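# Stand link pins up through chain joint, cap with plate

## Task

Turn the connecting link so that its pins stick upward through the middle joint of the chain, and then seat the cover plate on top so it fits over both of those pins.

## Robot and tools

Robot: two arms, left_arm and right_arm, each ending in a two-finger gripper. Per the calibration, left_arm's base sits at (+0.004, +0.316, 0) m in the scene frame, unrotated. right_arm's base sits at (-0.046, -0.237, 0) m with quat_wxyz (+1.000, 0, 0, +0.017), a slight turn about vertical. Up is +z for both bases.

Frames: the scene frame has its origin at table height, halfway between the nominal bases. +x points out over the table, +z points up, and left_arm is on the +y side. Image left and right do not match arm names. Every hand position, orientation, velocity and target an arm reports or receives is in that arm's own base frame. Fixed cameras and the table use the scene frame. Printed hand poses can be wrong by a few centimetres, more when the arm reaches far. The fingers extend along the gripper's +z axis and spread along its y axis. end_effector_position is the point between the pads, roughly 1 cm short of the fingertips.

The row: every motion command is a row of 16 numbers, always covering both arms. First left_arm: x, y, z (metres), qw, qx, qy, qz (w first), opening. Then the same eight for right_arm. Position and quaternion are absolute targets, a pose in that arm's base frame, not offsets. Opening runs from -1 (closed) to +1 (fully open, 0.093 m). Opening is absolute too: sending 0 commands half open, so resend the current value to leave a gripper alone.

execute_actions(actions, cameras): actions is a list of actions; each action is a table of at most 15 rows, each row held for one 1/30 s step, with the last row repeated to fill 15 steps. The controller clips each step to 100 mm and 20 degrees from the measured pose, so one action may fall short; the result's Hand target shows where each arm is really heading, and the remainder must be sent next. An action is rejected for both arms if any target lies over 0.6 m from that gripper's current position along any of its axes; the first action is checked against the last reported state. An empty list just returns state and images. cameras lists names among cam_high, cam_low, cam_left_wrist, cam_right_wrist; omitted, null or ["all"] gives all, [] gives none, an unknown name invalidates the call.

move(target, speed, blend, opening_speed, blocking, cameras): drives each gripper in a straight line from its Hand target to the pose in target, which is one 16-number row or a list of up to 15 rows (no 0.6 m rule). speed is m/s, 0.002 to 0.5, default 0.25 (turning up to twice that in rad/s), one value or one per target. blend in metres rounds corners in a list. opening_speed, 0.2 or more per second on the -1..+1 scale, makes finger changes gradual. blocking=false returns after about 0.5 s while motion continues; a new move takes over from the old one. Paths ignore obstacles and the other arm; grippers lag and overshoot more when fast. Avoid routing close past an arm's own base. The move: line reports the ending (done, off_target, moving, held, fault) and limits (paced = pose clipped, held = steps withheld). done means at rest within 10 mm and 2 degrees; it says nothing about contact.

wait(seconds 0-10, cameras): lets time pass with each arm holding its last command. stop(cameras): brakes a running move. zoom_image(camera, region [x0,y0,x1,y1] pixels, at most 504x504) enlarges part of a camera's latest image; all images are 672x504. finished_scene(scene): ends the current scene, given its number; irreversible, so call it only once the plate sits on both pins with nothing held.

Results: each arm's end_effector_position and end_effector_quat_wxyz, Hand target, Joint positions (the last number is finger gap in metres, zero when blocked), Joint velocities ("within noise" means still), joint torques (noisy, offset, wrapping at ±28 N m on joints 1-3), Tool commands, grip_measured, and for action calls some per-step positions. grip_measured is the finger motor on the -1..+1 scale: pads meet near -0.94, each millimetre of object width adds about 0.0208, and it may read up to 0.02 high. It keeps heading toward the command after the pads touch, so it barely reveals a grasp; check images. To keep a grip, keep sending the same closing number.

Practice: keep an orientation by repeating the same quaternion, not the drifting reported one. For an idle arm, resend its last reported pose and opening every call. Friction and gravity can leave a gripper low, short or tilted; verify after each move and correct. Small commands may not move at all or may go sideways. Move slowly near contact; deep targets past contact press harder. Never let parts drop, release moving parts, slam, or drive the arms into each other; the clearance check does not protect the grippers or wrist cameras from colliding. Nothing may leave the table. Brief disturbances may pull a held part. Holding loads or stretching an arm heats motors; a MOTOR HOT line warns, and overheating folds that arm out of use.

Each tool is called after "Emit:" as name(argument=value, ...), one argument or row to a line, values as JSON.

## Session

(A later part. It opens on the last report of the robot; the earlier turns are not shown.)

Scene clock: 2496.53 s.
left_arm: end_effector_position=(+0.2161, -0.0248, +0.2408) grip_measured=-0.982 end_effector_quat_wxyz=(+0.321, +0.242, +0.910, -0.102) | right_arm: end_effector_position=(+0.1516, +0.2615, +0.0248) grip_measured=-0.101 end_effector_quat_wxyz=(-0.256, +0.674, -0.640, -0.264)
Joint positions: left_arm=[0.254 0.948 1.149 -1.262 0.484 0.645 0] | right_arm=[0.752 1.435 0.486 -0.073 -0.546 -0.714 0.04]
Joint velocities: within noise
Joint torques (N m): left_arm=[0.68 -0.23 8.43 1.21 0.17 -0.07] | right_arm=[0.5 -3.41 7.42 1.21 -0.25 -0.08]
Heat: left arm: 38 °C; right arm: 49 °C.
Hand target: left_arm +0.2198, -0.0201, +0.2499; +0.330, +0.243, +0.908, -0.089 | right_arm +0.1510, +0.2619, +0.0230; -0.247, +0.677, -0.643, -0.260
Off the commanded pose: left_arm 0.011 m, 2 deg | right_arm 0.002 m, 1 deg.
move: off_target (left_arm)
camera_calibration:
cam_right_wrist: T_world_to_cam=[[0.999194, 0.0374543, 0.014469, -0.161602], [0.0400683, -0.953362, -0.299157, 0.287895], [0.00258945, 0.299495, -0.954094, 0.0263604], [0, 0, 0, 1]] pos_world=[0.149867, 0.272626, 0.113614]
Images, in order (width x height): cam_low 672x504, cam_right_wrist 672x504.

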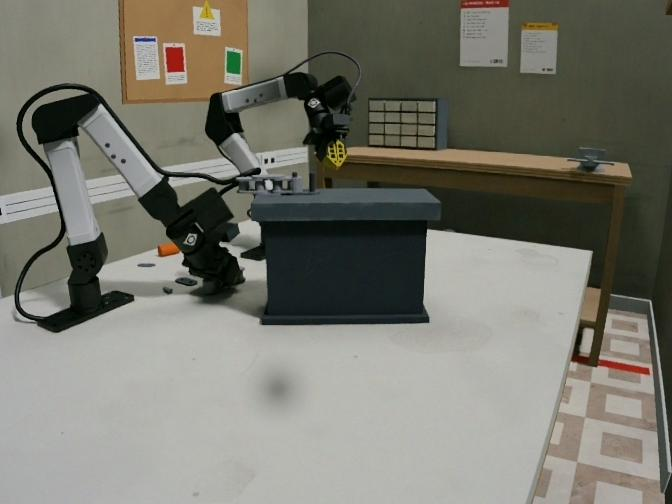

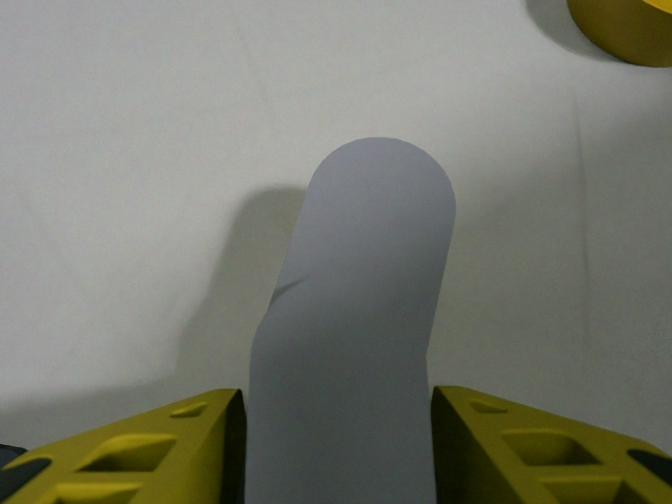

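Emit:
move(
  target=[
    [0.22,-0.02,0.25,0.330,0.243,0.908,-0.0886,0.4,0.151,0.262,0.023,0.2466,-0.677,0.6425,0.2598,0.4],
    [0.22,-0.02,0.25,0.330,0.243,0.908,-0.0886,0.4,0.152,0.225,0.10,0.2466,-0.677,0.6425,0.2598,0.4],
    [0.22,-0.02,0.25,0.330,0.243,0.908,-0.0886,0.4,0.20,0.02,0.26,0.5,0,0.866,0,0.4],
  ],
  speed=[0.1,0.15,0.25],
  opening_speed=1,
)

Emit:
zoom_image(
  camera="cam_high",
  region=[220, 330, 420, 480],
)

Scene clock: 2513.97 s.
left_arm: end_effector_position=(+0.2161, -0.0248, +0.2408) grip_measured=+0.398 end_effector_quat_wxyz=(+0.321, +0.242, +0.910, -0.102) | right_arm: end_effector_position=(+0.2021, +0.0208, +0.2588) grip_measured=+0.399 end_effector_quat_wxyz=(+0.505, -0.002, +0.863, +0.003)
Joint positions: left_arm=[0.254 0.948 1.149 -1.262 0.484 0.645 0.064] | right_arm=[0.343 0.486 0.844 -0.894 0.291 0.173 0.064]
Joint velocities: within noise
Joint torques (N m): left_arm=[0.69 -0.23 8.43 1.21 0.16 -0.07] | right_arm=[0.43 2.99 8.44 1.79 0.16 0.02]
Heat: left arm: 38 °C; right arm: 47 °C.
Hand target: left_arm +0.2198, -0.0201, +0.2499; +0.330, +0.243, +0.908, -0.089 | right_arm +0.2000, +0.0199, +0.2600; +0.500, +0.000, +0.866, +0.000
Off the commanded pose: left_arm 0.011 m, 2 deg | right_arm 0.003 m, 1 deg.
move: off_target (left_arm)
camera_calibration:
cam_left_wrist: T_world_to_cam=[[-0.500309, -0.864551, 0.0473595, 0.0765667], [-0.840213, 0.471559, -0.267719, 0.297576], [0.209124, -0.173734, -0.962332, 0.263586], [0, 0, 0, 1]] pos_world=[0.233212, -0.0283349, 0.329698]
cam_right_wrist: T_world_to_cam=[[-0.00814125, -0.999967, 0.000845831, 0.0223029], [-0.819471, 0.00618699, -0.573087, 0.351051], [0.573062, -0.00535878, -0.819494, 0.177795], [0, 0, 0, 1]] pos_world=[0.18597, 0.021083, 0.346866]

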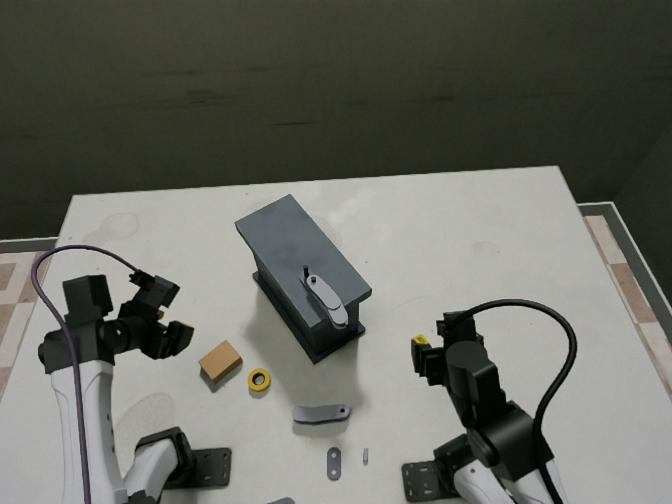

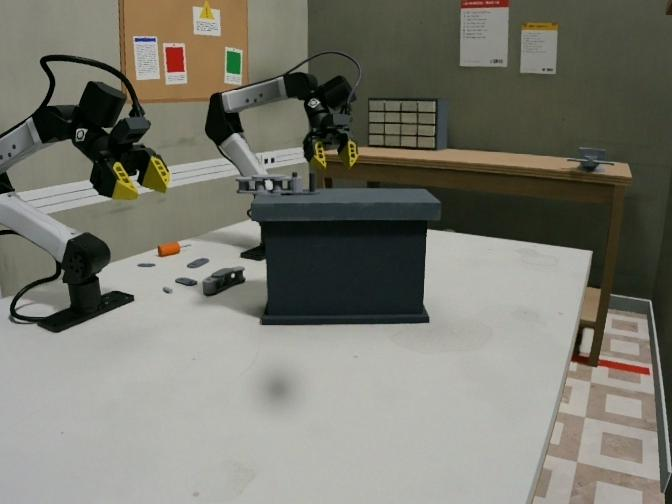

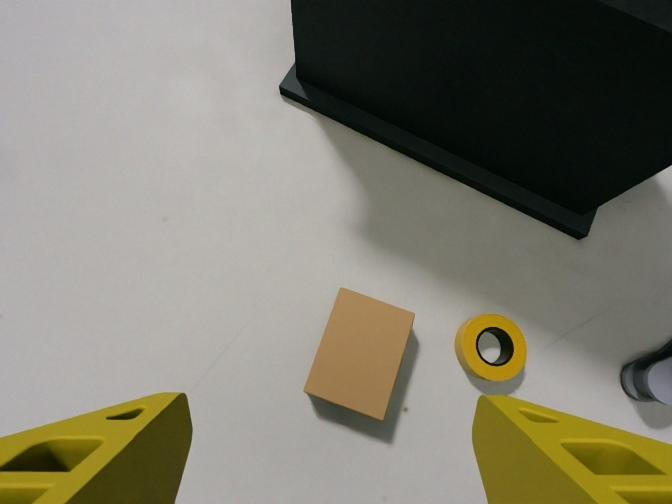

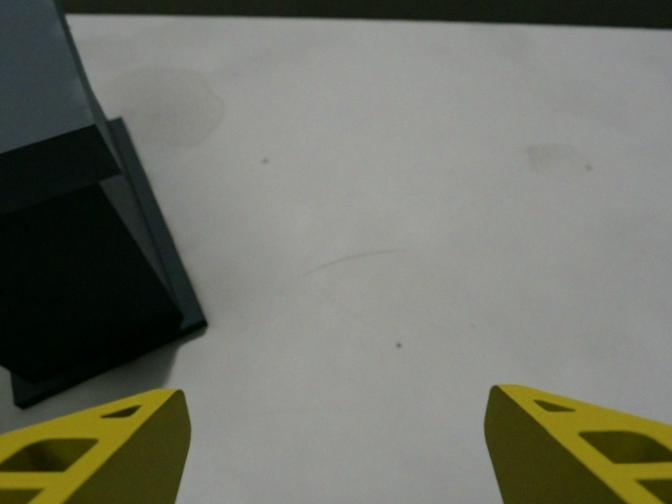

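Scaled by 2.520 from the camera's 672x504 image, which has a finer 960x720 frame.

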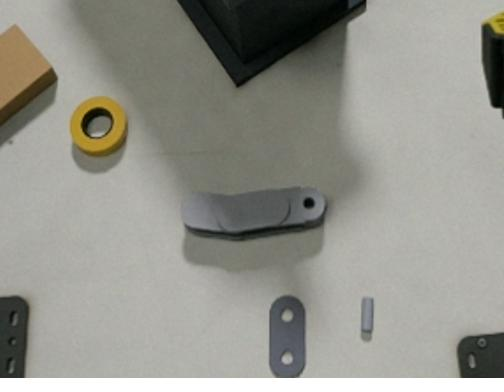

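Emit:
move(
  target=[0.092,-0.25,0.14,0.2217,0.6443,0.7032,-0.2031,0.1,0.20,0.02,0.26,0.5,0,0.866,0,0.4],
  speed=0.2,
  cameras=["cam_high","cam_left_wrist"],
)

Scene clock: 2535.33 s.
left_arm: end_effector_position=(+0.0906, -0.2471, +0.1426) grip_measured=+0.102 end_effector_quat_wxyz=(+0.218, +0.644, +0.704, -0.206) | right_arm: end_effector_position=(+0.2020, +0.0206, +0.2587) grip_measured=+0.399 end_effector_quat_wxyz=(+0.505, -0.001, +0.863, +0.002)
Joint positions: left_arm=[-1.064 1.016 0.797 -0.788 0.244 0.347 0.05] | right_arm=[0.343 0.486 0.844 -0.895 0.293 0.173 0.064]
Joint velocities: within noise
Joint torques (N m): left_arm=[-1.02 -1.52 5.6 1.57 0.02 -0.22] | right_arm=[0.28 2.99 8.68 1.82 0.18 0.06]
Heat: left arm: 38 °C; right arm: 49 °C.
Hand target: left_arm +0.0920, -0.2499, +0.1400; +0.221, +0.644, +0.703, -0.203 | right_arm +0.2001, +0.0199, +0.2600; +0.500, +0.000, +0.866, +0.000
Off the commanded pose: left_arm 0.004 m, 1 deg | right_arm 0.002 m, 1 deg.
move: done
camera_calibration:
cam_left_wrist: T_world_to_cam=[[-0.995389, -0.0922924, 0.0261348, 0.0648815], [-0.0956069, 0.976635, -0.192465, 0.317272], [-0.00776112, -0.194076, -0.980956, 0.173968], [0, 0, 0, 1]] pos_world=[0.0962659, -0.270108, 0.230023]
Images, in order (width x height): cam_high 672x504, cam_left_wrist 672x504.

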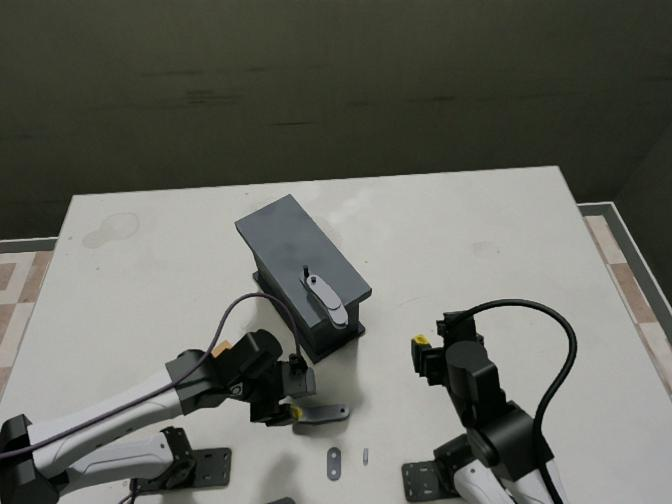

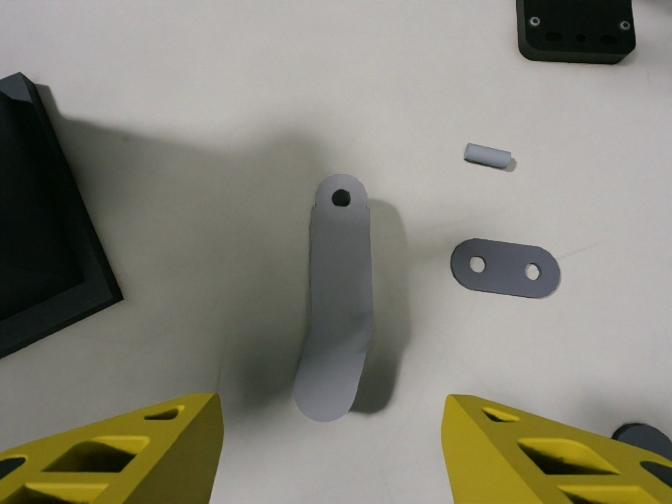

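Emit:
move(
  target=[
    [0.0915,-0.304,0.08,0.2391,0.6418,0.6943,-0.2210,0.3,0.20,0.02,0.26,0.5,0,0.866,0,0.4],
    [0.0915,-0.304,0.020,0.2391,0.6418,0.6943,-0.2210,0.3,0.20,0.02,0.26,0.5,0,0.866,0,0.4],
  ],
  speed=[0.15,0.08],
  cameras=["cam_low","cam_left_wrist"],
)

Emit:
zoom_image(
  camera="cam_low",
  region=[130, 200, 280, 300],
)

Scene clock: 2557.30 s.
left_arm: end_effector_position=(+0.0915, -0.3031, +0.0232) grip_measured=+0.298 end_effector_quat_wxyz=(+0.236, +0.644, +0.693, -0.224) | right_arm: end_effector_position=(+0.2020, +0.0206, +0.2587) grip_measured=+0.399 end_effector_quat_wxyz=(+0.505, -0.001, +0.863, +0.002)
Joint positions: left_arm=[-1.168 1.407 0.487 -0.017 0.207 0.261 0.06] | right_arm=[0.343 0.486 0.844 -0.895 0.293 0.173 0.064]
Joint velocities: within noise
Joint torques (N m): left_arm=[-1.03 -3.55 4.78 1.74 -0.02 -0.28] | right_arm=[0.23 2.93 8.65 1.9 0.19 0.1]
Heat: left arm: 39 °C; right arm: 49 °C.
Hand target: left_arm +0.0915, -0.3039, +0.0200; +0.239, +0.642, +0.694, -0.221 | right_arm +0.2001, +0.0200, +0.2600; +0.500, +0.000, +0.866, +0.000
Off the commanded pose: left_arm 0.003 m, 1 deg | right_arm 0.002 m, 1 deg.
move: done
camera_calibration:
cam_left_wrist: T_world_to_cam=[[-0.996763, -0.0770895, 0.0228149, 0.0685388], [-0.0803325, 0.966209, -0.244922, 0.345745], [-0.00316309, -0.245962, -0.969274, 0.0296222], [0, 0, 0, 1]] pos_world=[0.0961853, -0.321493, 0.111829]
Images, in order (width x height): cam_low 672x504, cam_left_wrist 672x504.

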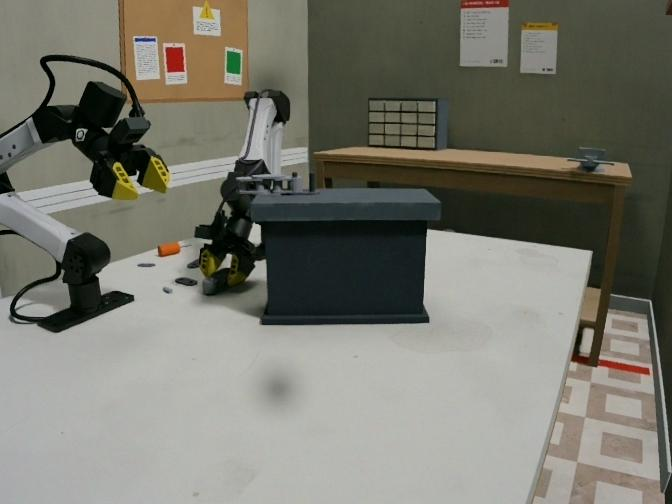

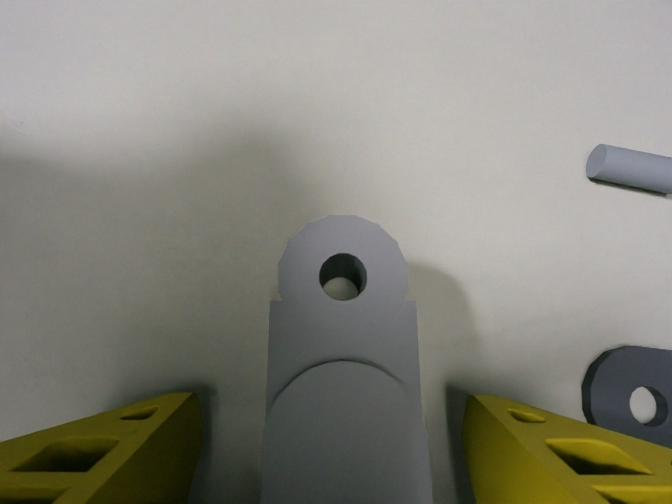

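Scaled by 3.360 from the camera's 672x504 image, which has a finer 960x720 frame.

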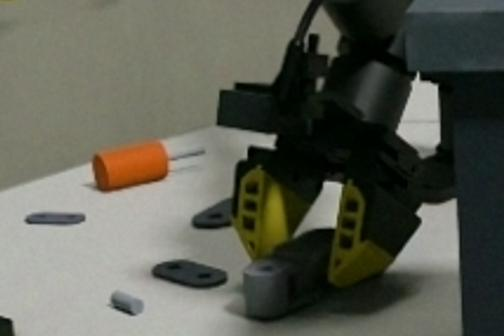

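Emit:
move(
  target=[
    [0.0893,-0.304,0.0135,0.2391,0.6418,0.6943,-0.2210,0.3,0.20,0.02,0.26,0.5,0,0.866,0,0.4],
    [0.0893,-0.304,0.0135,0.2391,0.6418,0.6943,-0.2210,-0.9,0.20,0.02,0.26,0.5,0,0.866,0,0.4],
  ],
  speed=[0.05,0.08],
  opening_speed=0.8,
  cameras=["cam_low","cam_left_wrist"],
)

Emit:
zoom_image(
  camera="cam_left_wrist",
  region=[230, 180, 450, 345],
)

Scene clock: 2568.60 s.
left_arm: end_effector_position=(+0.0894, -0.3036, +0.0167) grip_measured=-0.462 end_effector_quat_wxyz=(+0.236, +0.644, +0.693, -0.224) | right_arm: end_effector_position=(+0.2020, +0.0206, +0.2587) grip_measured=+0.399 end_effector_quat_wxyz=(+0.505, -0.001, +0.863, +0.002)
Joint positions: left_arm=[-1.179 1.429 0.471 0.024 0.2 0.253 0.023] | right_arm=[0.343 0.486 0.844 -0.895 0.293 0.173 0.064]
Joint velocities: within noise
Joint torques (N m): left_arm=[-0.94 -3.74 4.59 1.7 -0.01 -0.28] | right_arm=[0.4 3.08 8.47 1.82 0.13 0.07]
Heat: left arm: 40 °C; right arm: 50 °C.
Hand target: left_arm +0.0892, -0.3039, +0.0136; +0.239, +0.642, +0.694, -0.221 | right_arm +0.2001, +0.0199, +0.2600; +0.500, +0.000, +0.866, +0.000
Off the commanded pose: left_arm 0.003 m, 1 deg | right_arm 0.002 m, 1 deg.
move: done
camera_calibration:
cam_left_wrist: T_world_to_cam=[[-0.996777, -0.077181, 0.0218992, 0.0665554], [-0.0801959, 0.966219, -0.244928, 0.344413], [-0.00225562, -0.245894, -0.969294, 0.0230998], [0, 0, 0, 1]] pos_world=[0.0940135, -0.321961, 0.105289]
Images, in order (width x height): cam_low 672x504, cam_left_wrist 672x504.

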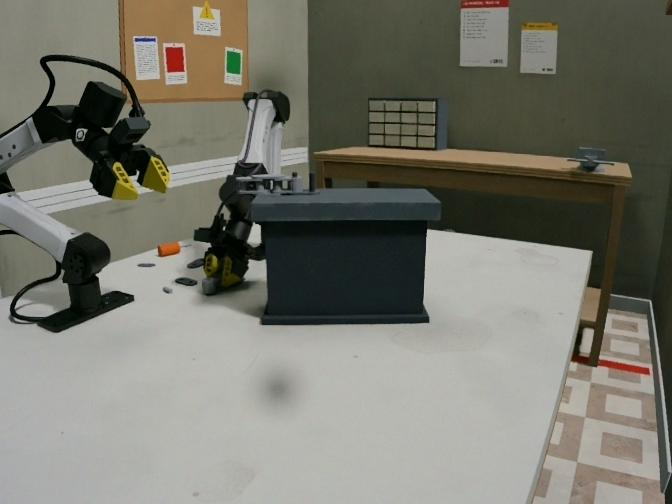

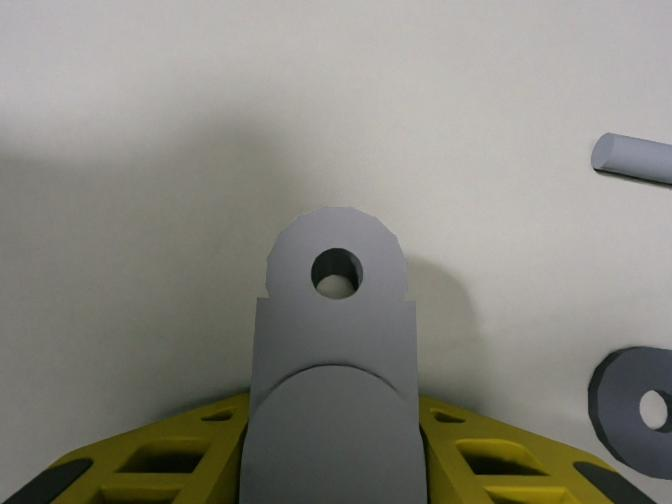

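Scaled by 2.291 from the camera's 672x504 image, which has a finer 960x720 frame.

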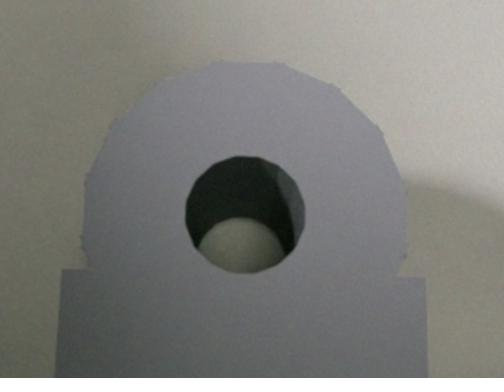

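Emit:
move(
  target=[
    [0.0893,-0.304,0.12,0.2511,0.6379,0.6900,-0.2322,-0.9,0.20,0.02,0.26,0.5,0,0.866,0,0.4],
    [0.14,-0.27,0.33,0.2511,0.6379,0.6900,-0.2322,-0.9,0.20,0.02,0.26,0.5,0,0.866,0,0.4],
    [0.290,-0.235,0.355,0.2971,0.5221,0.7740,-0.2004,-0.9,0.20,0.02,0.26,0.5,0,0.866,0,0.4],
  ],
  speed=[0.1,0.2,0.15],
  blend=0.02,
)

Emit:
zoom_image(
  camera="cam_left_wrist",
  region=[200, 150, 500, 350],
)

Scene clock: 2591.97 s.
left_arm: end_effector_position=(+0.2850, -0.2273, +0.3335) grip_measured=-0.462 end_effector_quat_wxyz=(+0.259, +0.517, +0.794, -0.188) | right_arm: end_effector_position=(+0.2020, +0.0206, +0.2587) grip_measured=+0.399 end_effector_quat_wxyz=(+0.505, -0.001, +0.863, +0.002)
Joint positions: left_arm=[-0.488 1.669 2.093 -1.474 0.409 0.555 0.023] | right_arm=[0.343 0.486 0.844 -0.895 0.293 0.173 0.064]
Joint velocities: within noise
Joint torques (N m): left_arm=[0.24 -6.94 8.94 1.6 0.61 -0.08] | right_arm=[0.21 3.07 8.47 1.82 0.21 0.06]
Heat: left arm: 41 °C; right arm: 50 °C.
Hand target: left_arm +0.2889, -0.2341, +0.3549; +0.297, +0.523, +0.774, -0.200 | right_arm +0.2001, +0.0199, +0.2600; +0.500, +0.000, +0.866, +0.000
Off the commanded pose: left_arm 0.023 m, 5 deg | right_arm 0.002 m, 1 deg.
move: off_target (left_arm)
camera_calibration:
cam_left_wrist: T_world_to_cam=[[-0.915032, -0.400656, 0.0468128, 0.155347], [-0.400097, 0.886673, -0.231803, 0.432707], [0.0513655, -0.230837, -0.971636, 0.338316], [0, 0, 0, 1]] pos_world=[0.297895, -0.243333, 0.42175]
cam_right_wrist: T_world_to_cam=[[-0.00982572, -0.999951, 0.00117537, 0.0222732], [-0.819724, 0.00738159, -0.572711, 0.350863], [0.572675, -0.00659078, -0.819756, 0.177906], [0, 0, 0, 1]] pos_world=[0.185948, 0.0208547, 0.346757]

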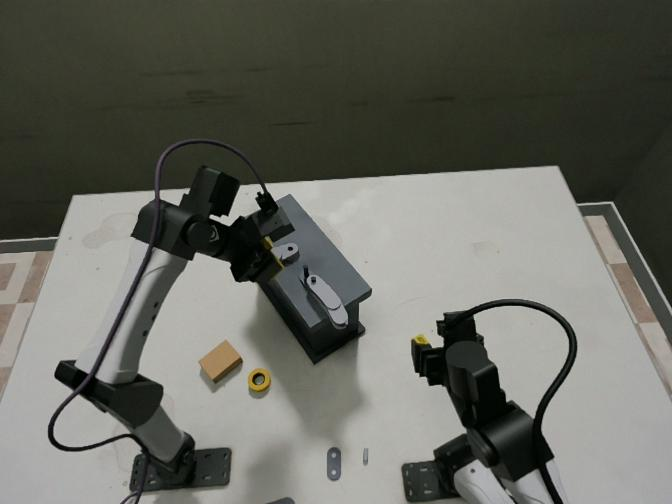

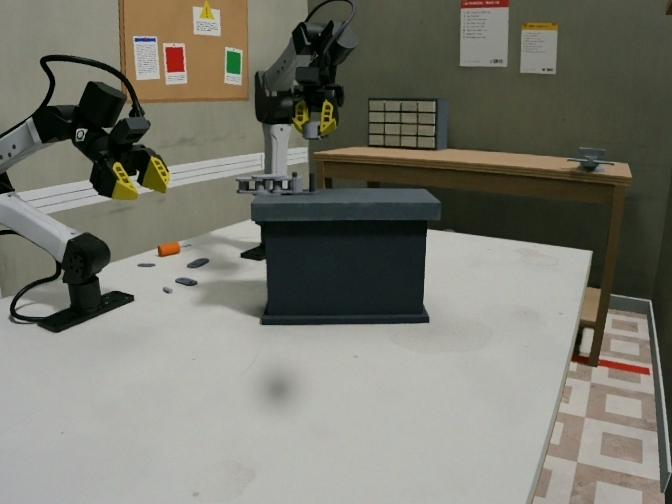

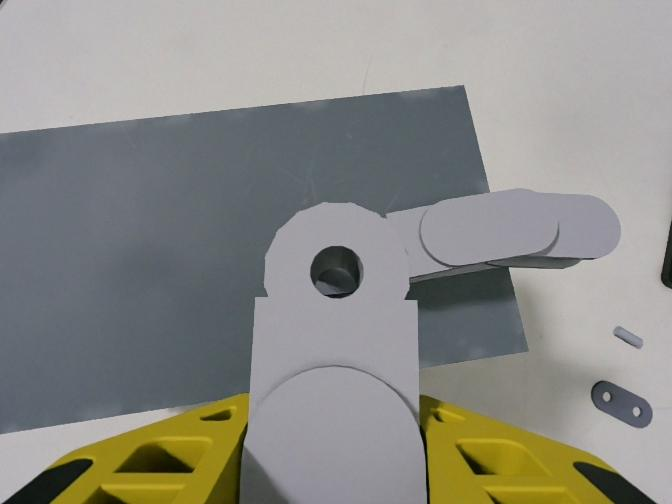

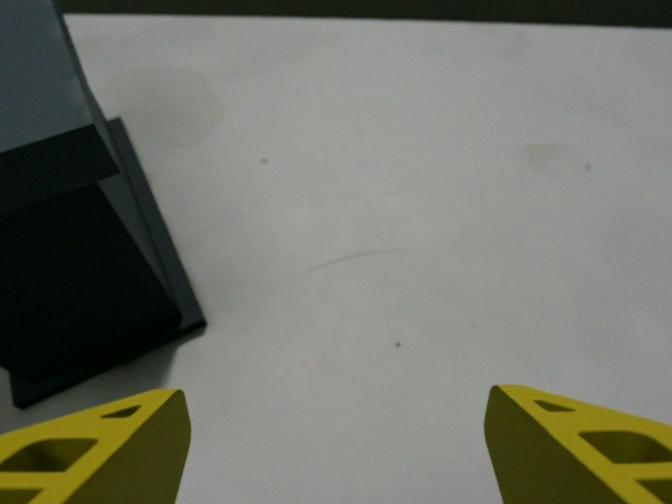

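Scaled by 1.680 from the camera's 672x504 image, which has a finer 960x720 frame.

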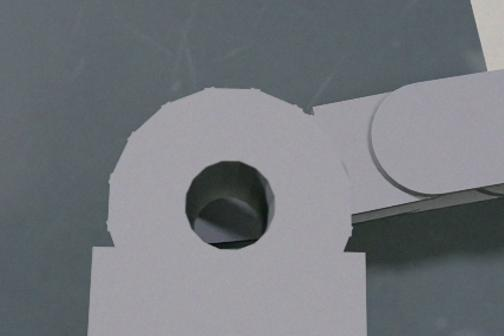

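Emit:
zoom_image(
  camera="cam_left_wrist",
  region=[290, 230, 390, 310],
)

Scaled by 5.040 from the camera's 672x504 image, which has a finer 960x720 frame.

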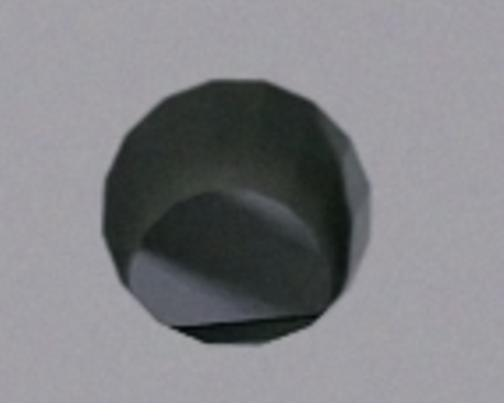

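Emit:
move(
  target=[0.312,-0.2545,0.352,0.2971,0.5221,0.7740,-0.2004,-0.9,0.20,0.02,0.26,0.5,0,0.866,0,0.4],
  speed=0.06,
  cameras=["cam_left_wrist","cam_low"],
)

Emit:
zoom_image(
  camera="cam_left_wrist",
  region=[290, 230, 390, 310],
)

Scene clock: 2629.33 s.
left_arm: end_effector_position=(+0.3077, -0.2437, +0.3310) grip_measured=-0.462 end_effector_quat_wxyz=(+0.259, +0.520, +0.792, -0.189) | right_arm: end_effector_position=(+0.2020, +0.0206, +0.2587) grip_measured=+0.399 end_effector_quat_wxyz=(+0.505, -0.001, +0.863, +0.002)
Joint positions: left_arm=[-0.498 1.78 2.211 -1.477 0.409 0.552 0.023] | right_arm=[0.343 0.486 0.844 -0.895 0.293 0.173 0.064]
Joint velocities: within noise
Joint torques (N m): left_arm=[-0.96 -7.86 8.88 1.66 0.5 -0.27] | right_arm=[0.2 3 8.57 1.87 0.18 0.06]
Heat: left arm: 41 °C; right arm: 51 °C.
Hand target: left_arm +0.3108, -0.2534, +0.3519; +0.297, +0.522, +0.774, -0.200 | right_arm +0.2001, +0.0200, +0.2600; +0.500, +0.000, +0.866, +0.000
Off the commanded pose: left_arm 0.024 m, 5 deg | right_arm 0.002 m, 1 deg.
move: off_target (left_arm)
camera_calibration:
cam_left_wrist: T_world_to_cam=[[-0.918038, -0.393751, 0.0465528, 0.172317], [-0.393174, 0.888896, -0.235112, 0.455297], [0.0511951, -0.234145, -0.970853, 0.329893], [0, 0, 0, 1]] pos_world=[0.320315, -0.259619, 0.419302]
Images, in order (width x height): cam_low 672x504, cam_left_wrist 672x504.

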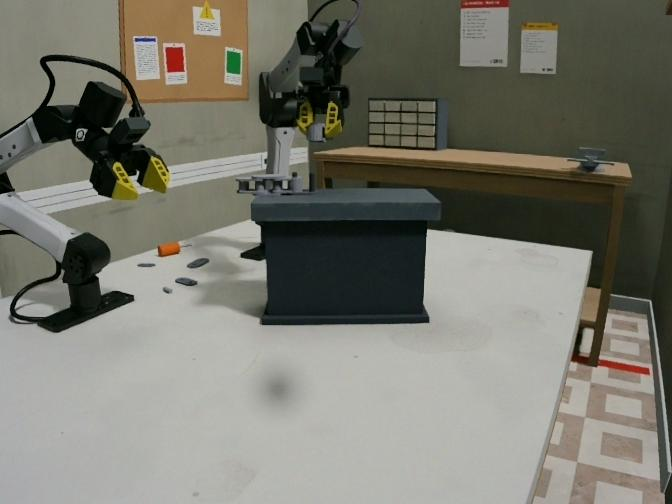

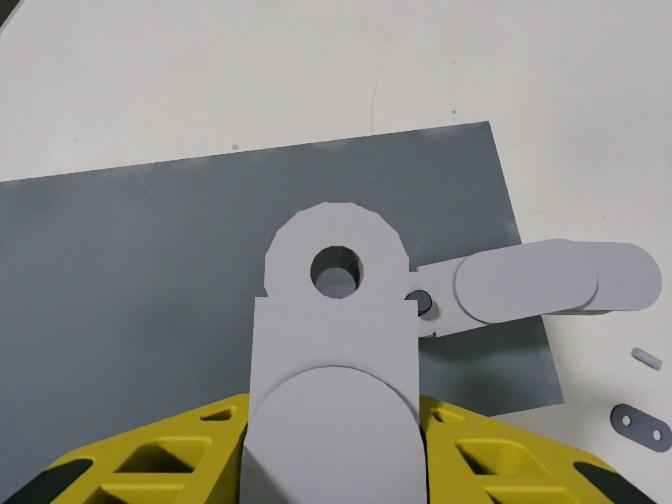

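Scaled by 5.040 from the camera's 672x504 image, which has a finer 960x720 frame.

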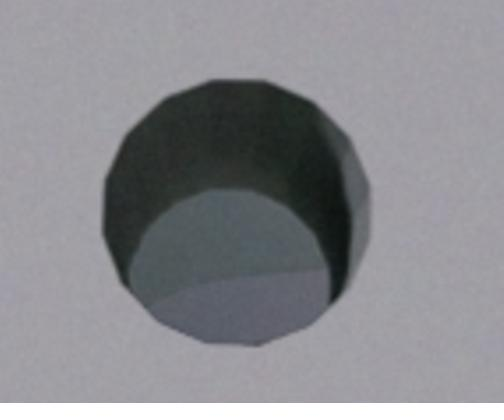

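Emit:
move(
  target=[0.3108,-0.2574,0.327,0.2971,0.5221,0.7740,-0.2004,-0.9,0.20,0.02,0.26,0.5,0,0.866,0,0.4],
  speed=0.06,
  cameras=["cam_left_wrist","cam_low"],
)

Emit:
zoom_image(
  camera="cam_left_wrist",
  region=[290, 230, 390, 310],
)

Scene clock: 2648.73 s.
left_arm: end_effector_position=(+0.3144, -0.2517, +0.2957) grip_measured=-0.462 end_effector_quat_wxyz=(+0.243, +0.520, +0.796, -0.193) | right_arm: end_effector_position=(+0.2020, +0.0206, +0.2587) grip_measured=+0.399 end_effector_quat_wxyz=(+0.505, -0.001, +0.863, +0.002)
Joint positions: left_arm=[-0.508 1.757 2.031 -1.35 0.409 0.544 0.023] | right_arm=[0.343 0.486 0.844 -0.895 0.293 0.173 0.064]
Joint velocities: within noise
Joint torques (N m): left_arm=[-1.02 -14.13 5.78 1.77 0.45 -0.25] | right_arm=[0.29 2.91 8.57 1.81 0.17 0.03]
Heat: left arm: 41 °C; right arm: 51 °C.
Hand target: left_arm +0.3094, -0.2563, +0.3268; +0.296, +0.523, +0.774, -0.201 | right_arm +0.2001, +0.0200, +0.2600; +0.500, +0.000, +0.866, +0.000
Off the commanded pose: left_arm 0.032 m, 7 deg | right_arm 0.002 m, 1 deg.
move: off_target (left_arm)
camera_calibration:
cam_left_wrist: T_world_to_cam=[[-0.917576, -0.391373, 0.0698704, 0.170575], [-0.397047, 0.893192, -0.211095, 0.451957], [0.0202092, -0.221437, -0.974965, 0.307596], [0, 0, 0, 1]] pos_world=[0.329748, -0.268813, 0.383383]
Images, in order (width x height): cam_low 672x504, cam_left_wrist 672x504.

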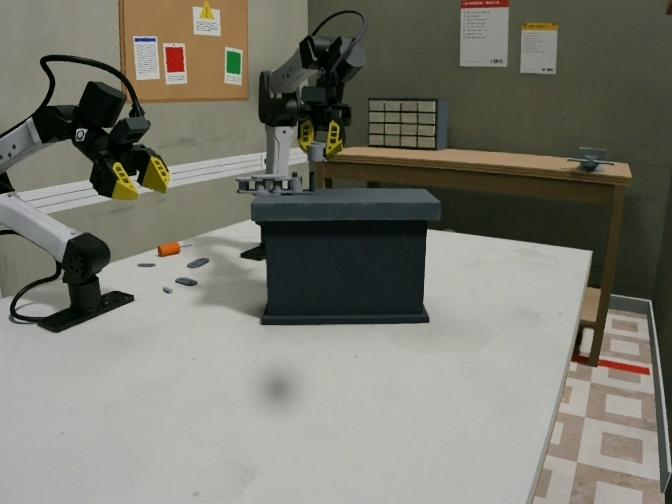

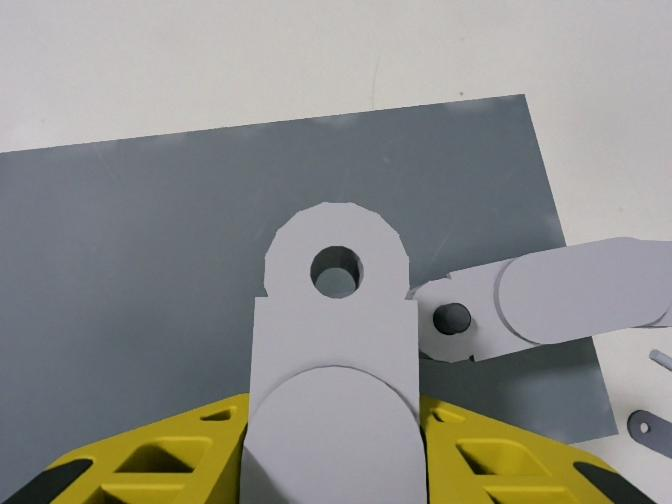

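Scaled by 5.040 from the camera's 672x504 image, which has a finer 960x720 frame.

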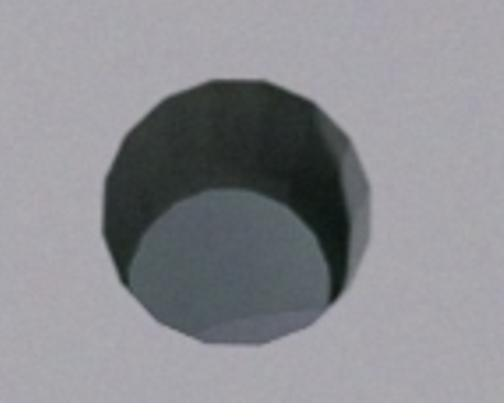

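Emit:
move(
  target=[0.3025,-0.2515,0.327,0.322,0.532,0.760,-0.190,-0.9,0.20,0.02,0.26,0.5,0,0.866,0,0.4],
  speed=0.06,
  cameras=["cam_left_wrist","cam_low"],
)

Emit:
zoom_image(
  camera="cam_left_wrist",
  region=[290, 230, 390, 310],
)

Scene clock: 2681.93 s.
left_arm: end_effector_position=(+0.3050, -0.2465, +0.2973) grip_measured=-0.462 end_effector_quat_wxyz=(+0.266, +0.523, +0.787, -0.190) | right_arm: end_effector_position=(+0.2020, +0.0206, +0.2587) grip_measured=+0.399 end_effector_quat_wxyz=(+0.505, -0.001, +0.863, +0.002)
Joint positions: left_arm=[-0.508 1.665 1.906 -1.27 0.409 0.549 0.023] | right_arm=[0.343 0.486 0.844 -0.895 0.293 0.173 0.064]
Joint velocities: within noise
Joint torques (N m): left_arm=[-1.24 -13.33 5.76 1.85 0.33 -0.07] | right_arm=[0.2 2.78 8.46 1.9 0.19 0.02]
Heat: left arm: 43 °C; right arm: 51 °C.
Hand target: left_arm +0.3012, -0.2505, +0.3271; +0.321, +0.532, +0.760, -0.190 | right_arm +0.2001, +0.0200, +0.2600; +0.500, +0.000, +0.866, +0.000
Off the commanded pose: left_arm 0.030 m, 7 deg | right_arm 0.002 m, 1 deg.
move: off_target (left_arm)
camera_calibration:
cam_left_wrist: T_world_to_cam=[[-0.921628, -0.386273, 0.0373487, 0.176048], [-0.382983, 0.889775, -0.248242, 0.449807], [0.0626574, -0.243091, -0.967978, 0.290164], [0, 0, 0, 1]] pos_world=[0.316338, -0.261689, 0.385958]
Images, in order (width x height): cam_low 672x504, cam_left_wrist 672x504.

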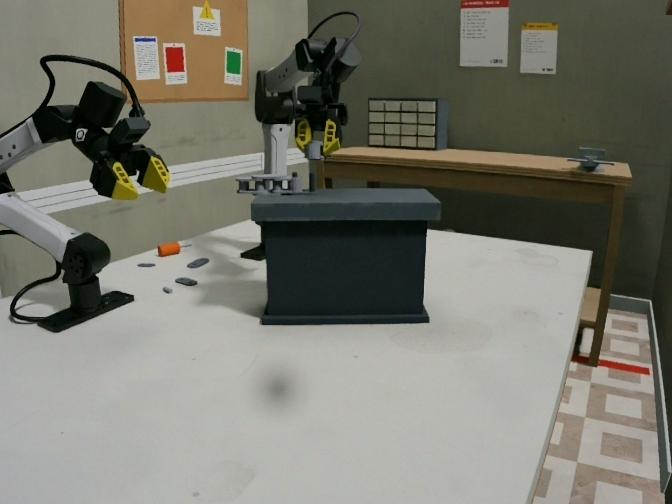

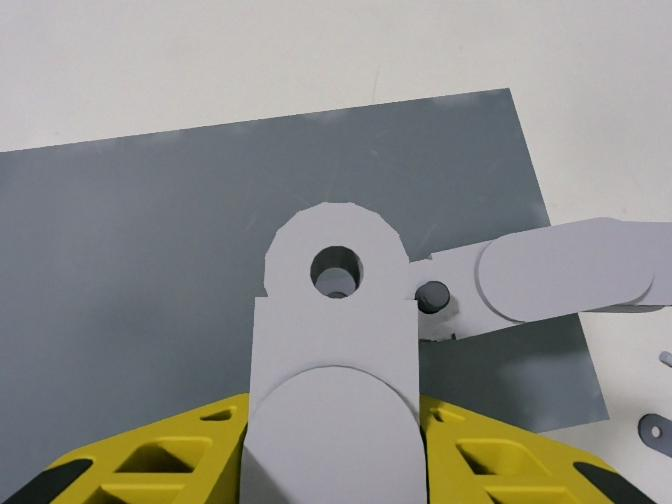

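Scaled by 5.040 from the camera's 672x504 image, which has a finer 960x720 frame.

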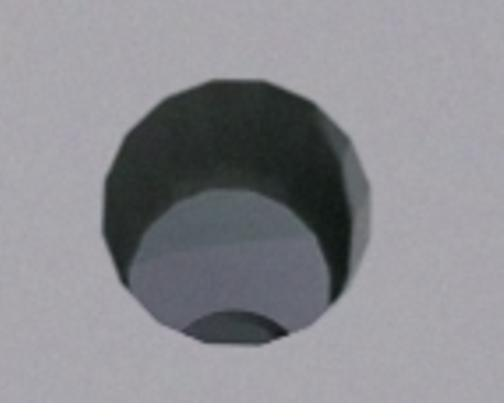

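Emit:
move(
  target=[0.302,-0.2503,0.317,0.322,0.532,0.760,-0.190,-0.9,0.20,0.02,0.26,0.5,0,0.866,0,0.4],
  speed=0.04,
  cameras=["cam_left_wrist"],
)

Emit:
zoom_image(
  camera="cam_left_wrist",
  region=[290, 230, 390, 310],
)

Scene clock: 2696.87 s.
left_arm: end_effector_position=(+0.3035, -0.2457, +0.2867) grip_measured=-0.462 end_effector_quat_wxyz=(+0.265, +0.524, +0.787, -0.190) | right_arm: end_effector_position=(+0.2020, +0.0206, +0.2587) grip_measured=+0.399 end_effector_quat_wxyz=(+0.505, -0.001, +0.863, +0.002)
Joint positions: left_arm=[-0.508 1.641 1.834 -1.225 0.409 0.552 0.023] | right_arm=[0.343 0.486 0.844 -0.895 0.293 0.173 0.064]
Joint velocities: within noise
Joint torques (N m): left_arm=[-0.98 -13.35 5.89 1.91 0.34 -0.07] | right_arm=[0.16 3.25 8.47 1.82 0.24 0.05]
Heat: left arm: 49 °C; right arm: 51 °C.
Hand target: left_arm +0.3005, -0.2492, +0.3170; +0.320, +0.532, +0.760, -0.190 | right_arm +0.2001, +0.0200, +0.2600; +0.500, +0.000, +0.866, +0.000
Off the commanded pose: left_arm 0.031 m, 7 deg | right_arm 0.002 m, 1 deg.
move: off_target (left_arm)
camera_calibration:
cam_left_wrist: T_world_to_cam=[[-0.922395, -0.384414, 0.0375883, 0.176008], [-0.381391, 0.891089, -0.24597, 0.445046], [0.0610599, -0.241217, -0.968548, 0.281288], [0, 0, 0, 1]] pos_world=[0.31491, -0.261064, 0.375293]
Images, in order (width x height): cam_left_wrist 672x504.

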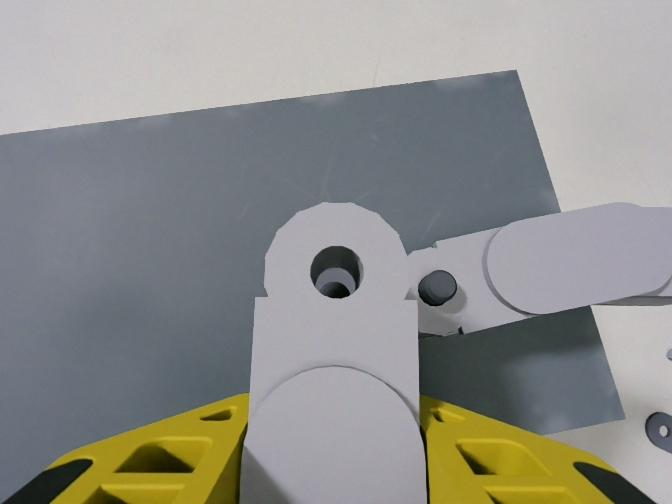

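Scaled by 5.040 from the camera's 672x504 image, which has a finer 960x720 frame.

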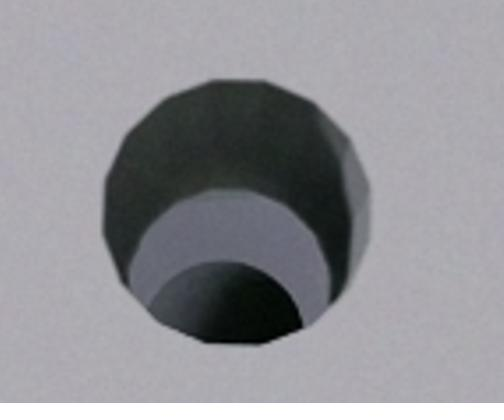

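Emit:
move(
  target=[0.3018,-0.2498,0.323,0.2967,0.539,0.7692,-0.1736,-0.9,0.20,0.02,0.26,0.5,0,0.866,0,0.4],
  speed=0.04,
  cameras=["cam_left_wrist"],
)

Emit:
zoom_image(
  camera="cam_left_wrist",
  region=[290, 230, 390, 310],
)

Scene clock: 2742.33 s.
left_arm: end_effector_position=(+0.2947, -0.2412, +0.3020) grip_measured=-0.462 end_effector_quat_wxyz=(+0.258, +0.531, +0.788, -0.175) | right_arm: end_effector_position=(+0.2020, +0.0206, +0.2587) grip_measured=+0.399 end_effector_quat_wxyz=(+0.505, -0.001, +0.863, +0.002)
Joint positions: left_arm=[-0.524 1.653 1.932 -1.327 0.374 0.562 0.023] | right_arm=[0.343 0.486 0.844 -0.895 0.293 0.173 0.064]
Joint velocities: within noise
Joint torques (N m): left_arm=[-1.02 -7.25 9.46 1.62 0.31 -0.05] | right_arm=[0.17 2.97 8.51 1.86 0.22 0.06]
Heat: left arm: 50 °C; right arm: 51 °C.
Hand target: left_arm +0.3006, -0.2490, +0.3230; +0.297, +0.539, +0.769, -0.174 | right_arm +0.2001, +0.0200, +0.2600; +0.500, +0.000, +0.866, +0.000
Off the commanded pose: left_arm 0.024 m, 5 deg | right_arm 0.002 m, 1 deg.
move: off_target (left_arm)
camera_calibration:
cam_left_wrist: T_world_to_cam=[[-0.924666, -0.380372, 0.0175965, 0.176715], [-0.374955, 0.9015, -0.216118, 0.433125], [0.0663421, -0.206435, -0.976209, 0.306871], [0, 0, 0, 1]] pos_world=[0.305447, -0.259895, 0.390067]
Images, in order (width x height): cam_left_wrist 672x504.

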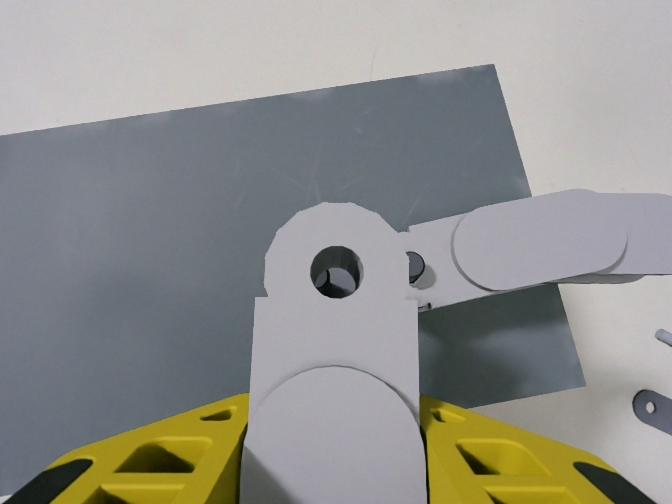

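Scaled by 5.040 from the camera's 672x504 image, which has a finer 960x720 frame.

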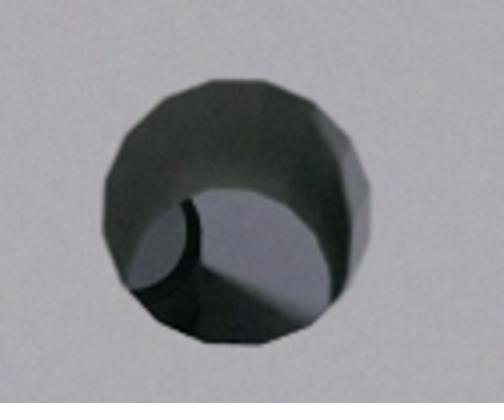

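Emit:
move(
  target=[0.3015,-0.249,0.315,0.2967,0.539,0.7692,-0.1736,-0.9,0.20,0.02,0.26,0.5,0,0.866,0,0.4],
  speed=0.04,
  cameras=["cam_left_wrist"],
)

Emit:
zoom_image(
  camera="cam_left_wrist",
  region=[290, 230, 390, 310],
)

Scene clock: 2757.00 s.
left_arm: end_effector_position=(+0.2961, -0.2419, +0.3008) grip_measured=-0.462 end_effector_quat_wxyz=(+0.259, +0.532, +0.787, -0.174) | right_arm: end_effector_position=(+0.2020, +0.0206, +0.2587) grip_measured=+0.399 end_effector_quat_wxyz=(+0.505, -0.001, +0.863, +0.002)
Joint positions: left_arm=[-0.524 1.653 1.925 -1.316 0.374 0.564 0.023] | right_arm=[0.343 0.486 0.844 -0.895 0.293 0.173 0.064]
Joint velocities: within noise
Joint torques (N m): left_arm=[-0.84 -9.03 5.67 1.83 0.28 -0.06] | right_arm=[0.36 2.86 8.5 1.84 0.2 0.05]
Heat: left arm: 47 °C; right arm: 51 °C.
Hand target: left_arm +0.3008, -0.2486, +0.3153; +0.296, +0.539, +0.769, -0.173 | right_arm +0.2001, +0.0200, +0.2600; +0.500, +0.000, +0.866, +0.000
Off the commanded pose: left_arm 0.017 m, 5 deg | right_arm 0.002 m, 1 deg.
move: off_target (left_arm)
camera_calibration:
cam_left_wrist: T_world_to_cam=[[-0.925358, -0.378832, 0.0141134, 0.17934], [-0.372582, 0.901958, -0.218299, 0.434063], [0.069969, -0.207263, -0.97578, 0.304004], [0, 0, 0, 1]] pos_world=[0.306407, -0.260558, 0.388866]
Images, in order (width x height): cam_left_wrist 672x504.

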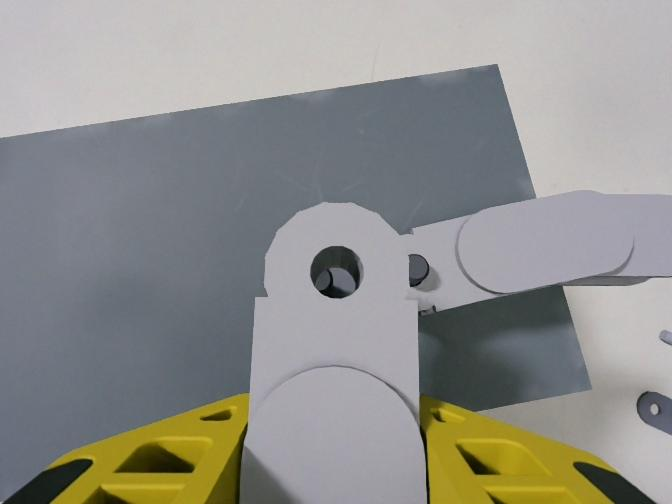

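Scaled by 5.040 from the camera's 672x504 image, which has a finer 960x720 frame.

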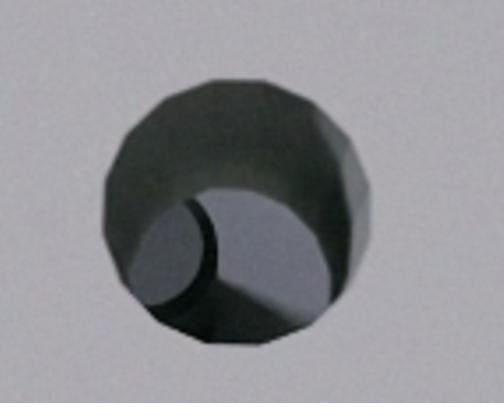

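Emit:
move(
  target=[0.3035,-0.2495,0.308,0.2967,0.539,0.7692,-0.1736,-0.9,0.20,0.02,0.26,0.5,0,0.866,0,0.4],
  speed=0.04,
  cameras=["cam_left_wrist"],
)

Emit:
zoom_image(
  camera="cam_left_wrist",
  region=[290, 230, 390, 310],
)

Scene clock: 2764.27 s.
left_arm: end_effector_position=(+0.2989, -0.2435, +0.2911) grip_measured=-0.462 end_effector_quat_wxyz=(+0.256, +0.533, +0.788, -0.174) | right_arm: end_effector_position=(+0.2020, +0.0206, +0.2587) grip_measured=+0.399 end_effector_quat_wxyz=(+0.505, -0.001, +0.863, +0.002)
Joint positions: left_arm=[-0.524 1.653 1.885 -1.284 0.374 0.566 0.023] | right_arm=[0.343 0.486 0.844 -0.895 0.293 0.173 0.064]
Joint velocities: within noise
Joint torques (N m): left_arm=[-0.66 -9.92 5.76 1.85 0.29 -0.07] | right_arm=[0.39 3.02 8.59 1.87 0.15 0.03]
Heat: left arm: 47 °C; right arm: 51 °C.
Hand target: left_arm +0.3027, -0.2490, +0.3084; +0.296, +0.539, +0.769, -0.173 | right_arm +0.2001, +0.0200, +0.2600; +0.500, +0.000, +0.866, +0.000
Off the commanded pose: left_arm 0.019 m, 5 deg | right_arm 0.002 m, 1 deg.
move: off_target (left_arm)
camera_calibration:
cam_left_wrist: T_world_to_cam=[[-0.925851, -0.377475, 0.0176598, 0.180885], [-0.372391, 0.903443, -0.212406, 0.433016], [0.0642234, -0.203233, -0.977022, 0.297077], [0, 0, 0, 1]] pos_world=[0.309644, -0.26255, 0.379032]
Images, in order (width x height): cam_left_wrist 672x504.

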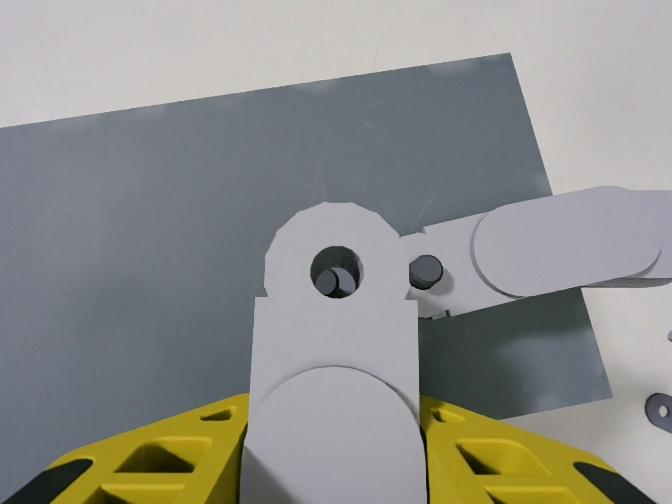

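Scaled by 5.040 from the camera's 672x504 image, which has a finer 960x720 frame.

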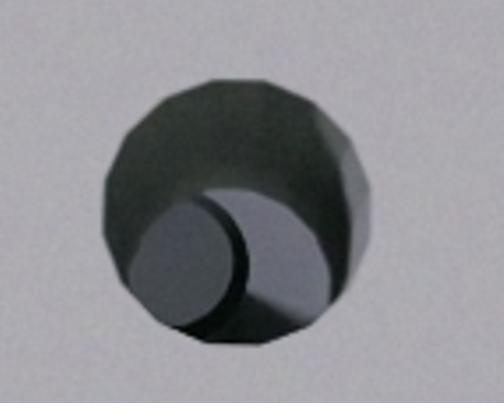

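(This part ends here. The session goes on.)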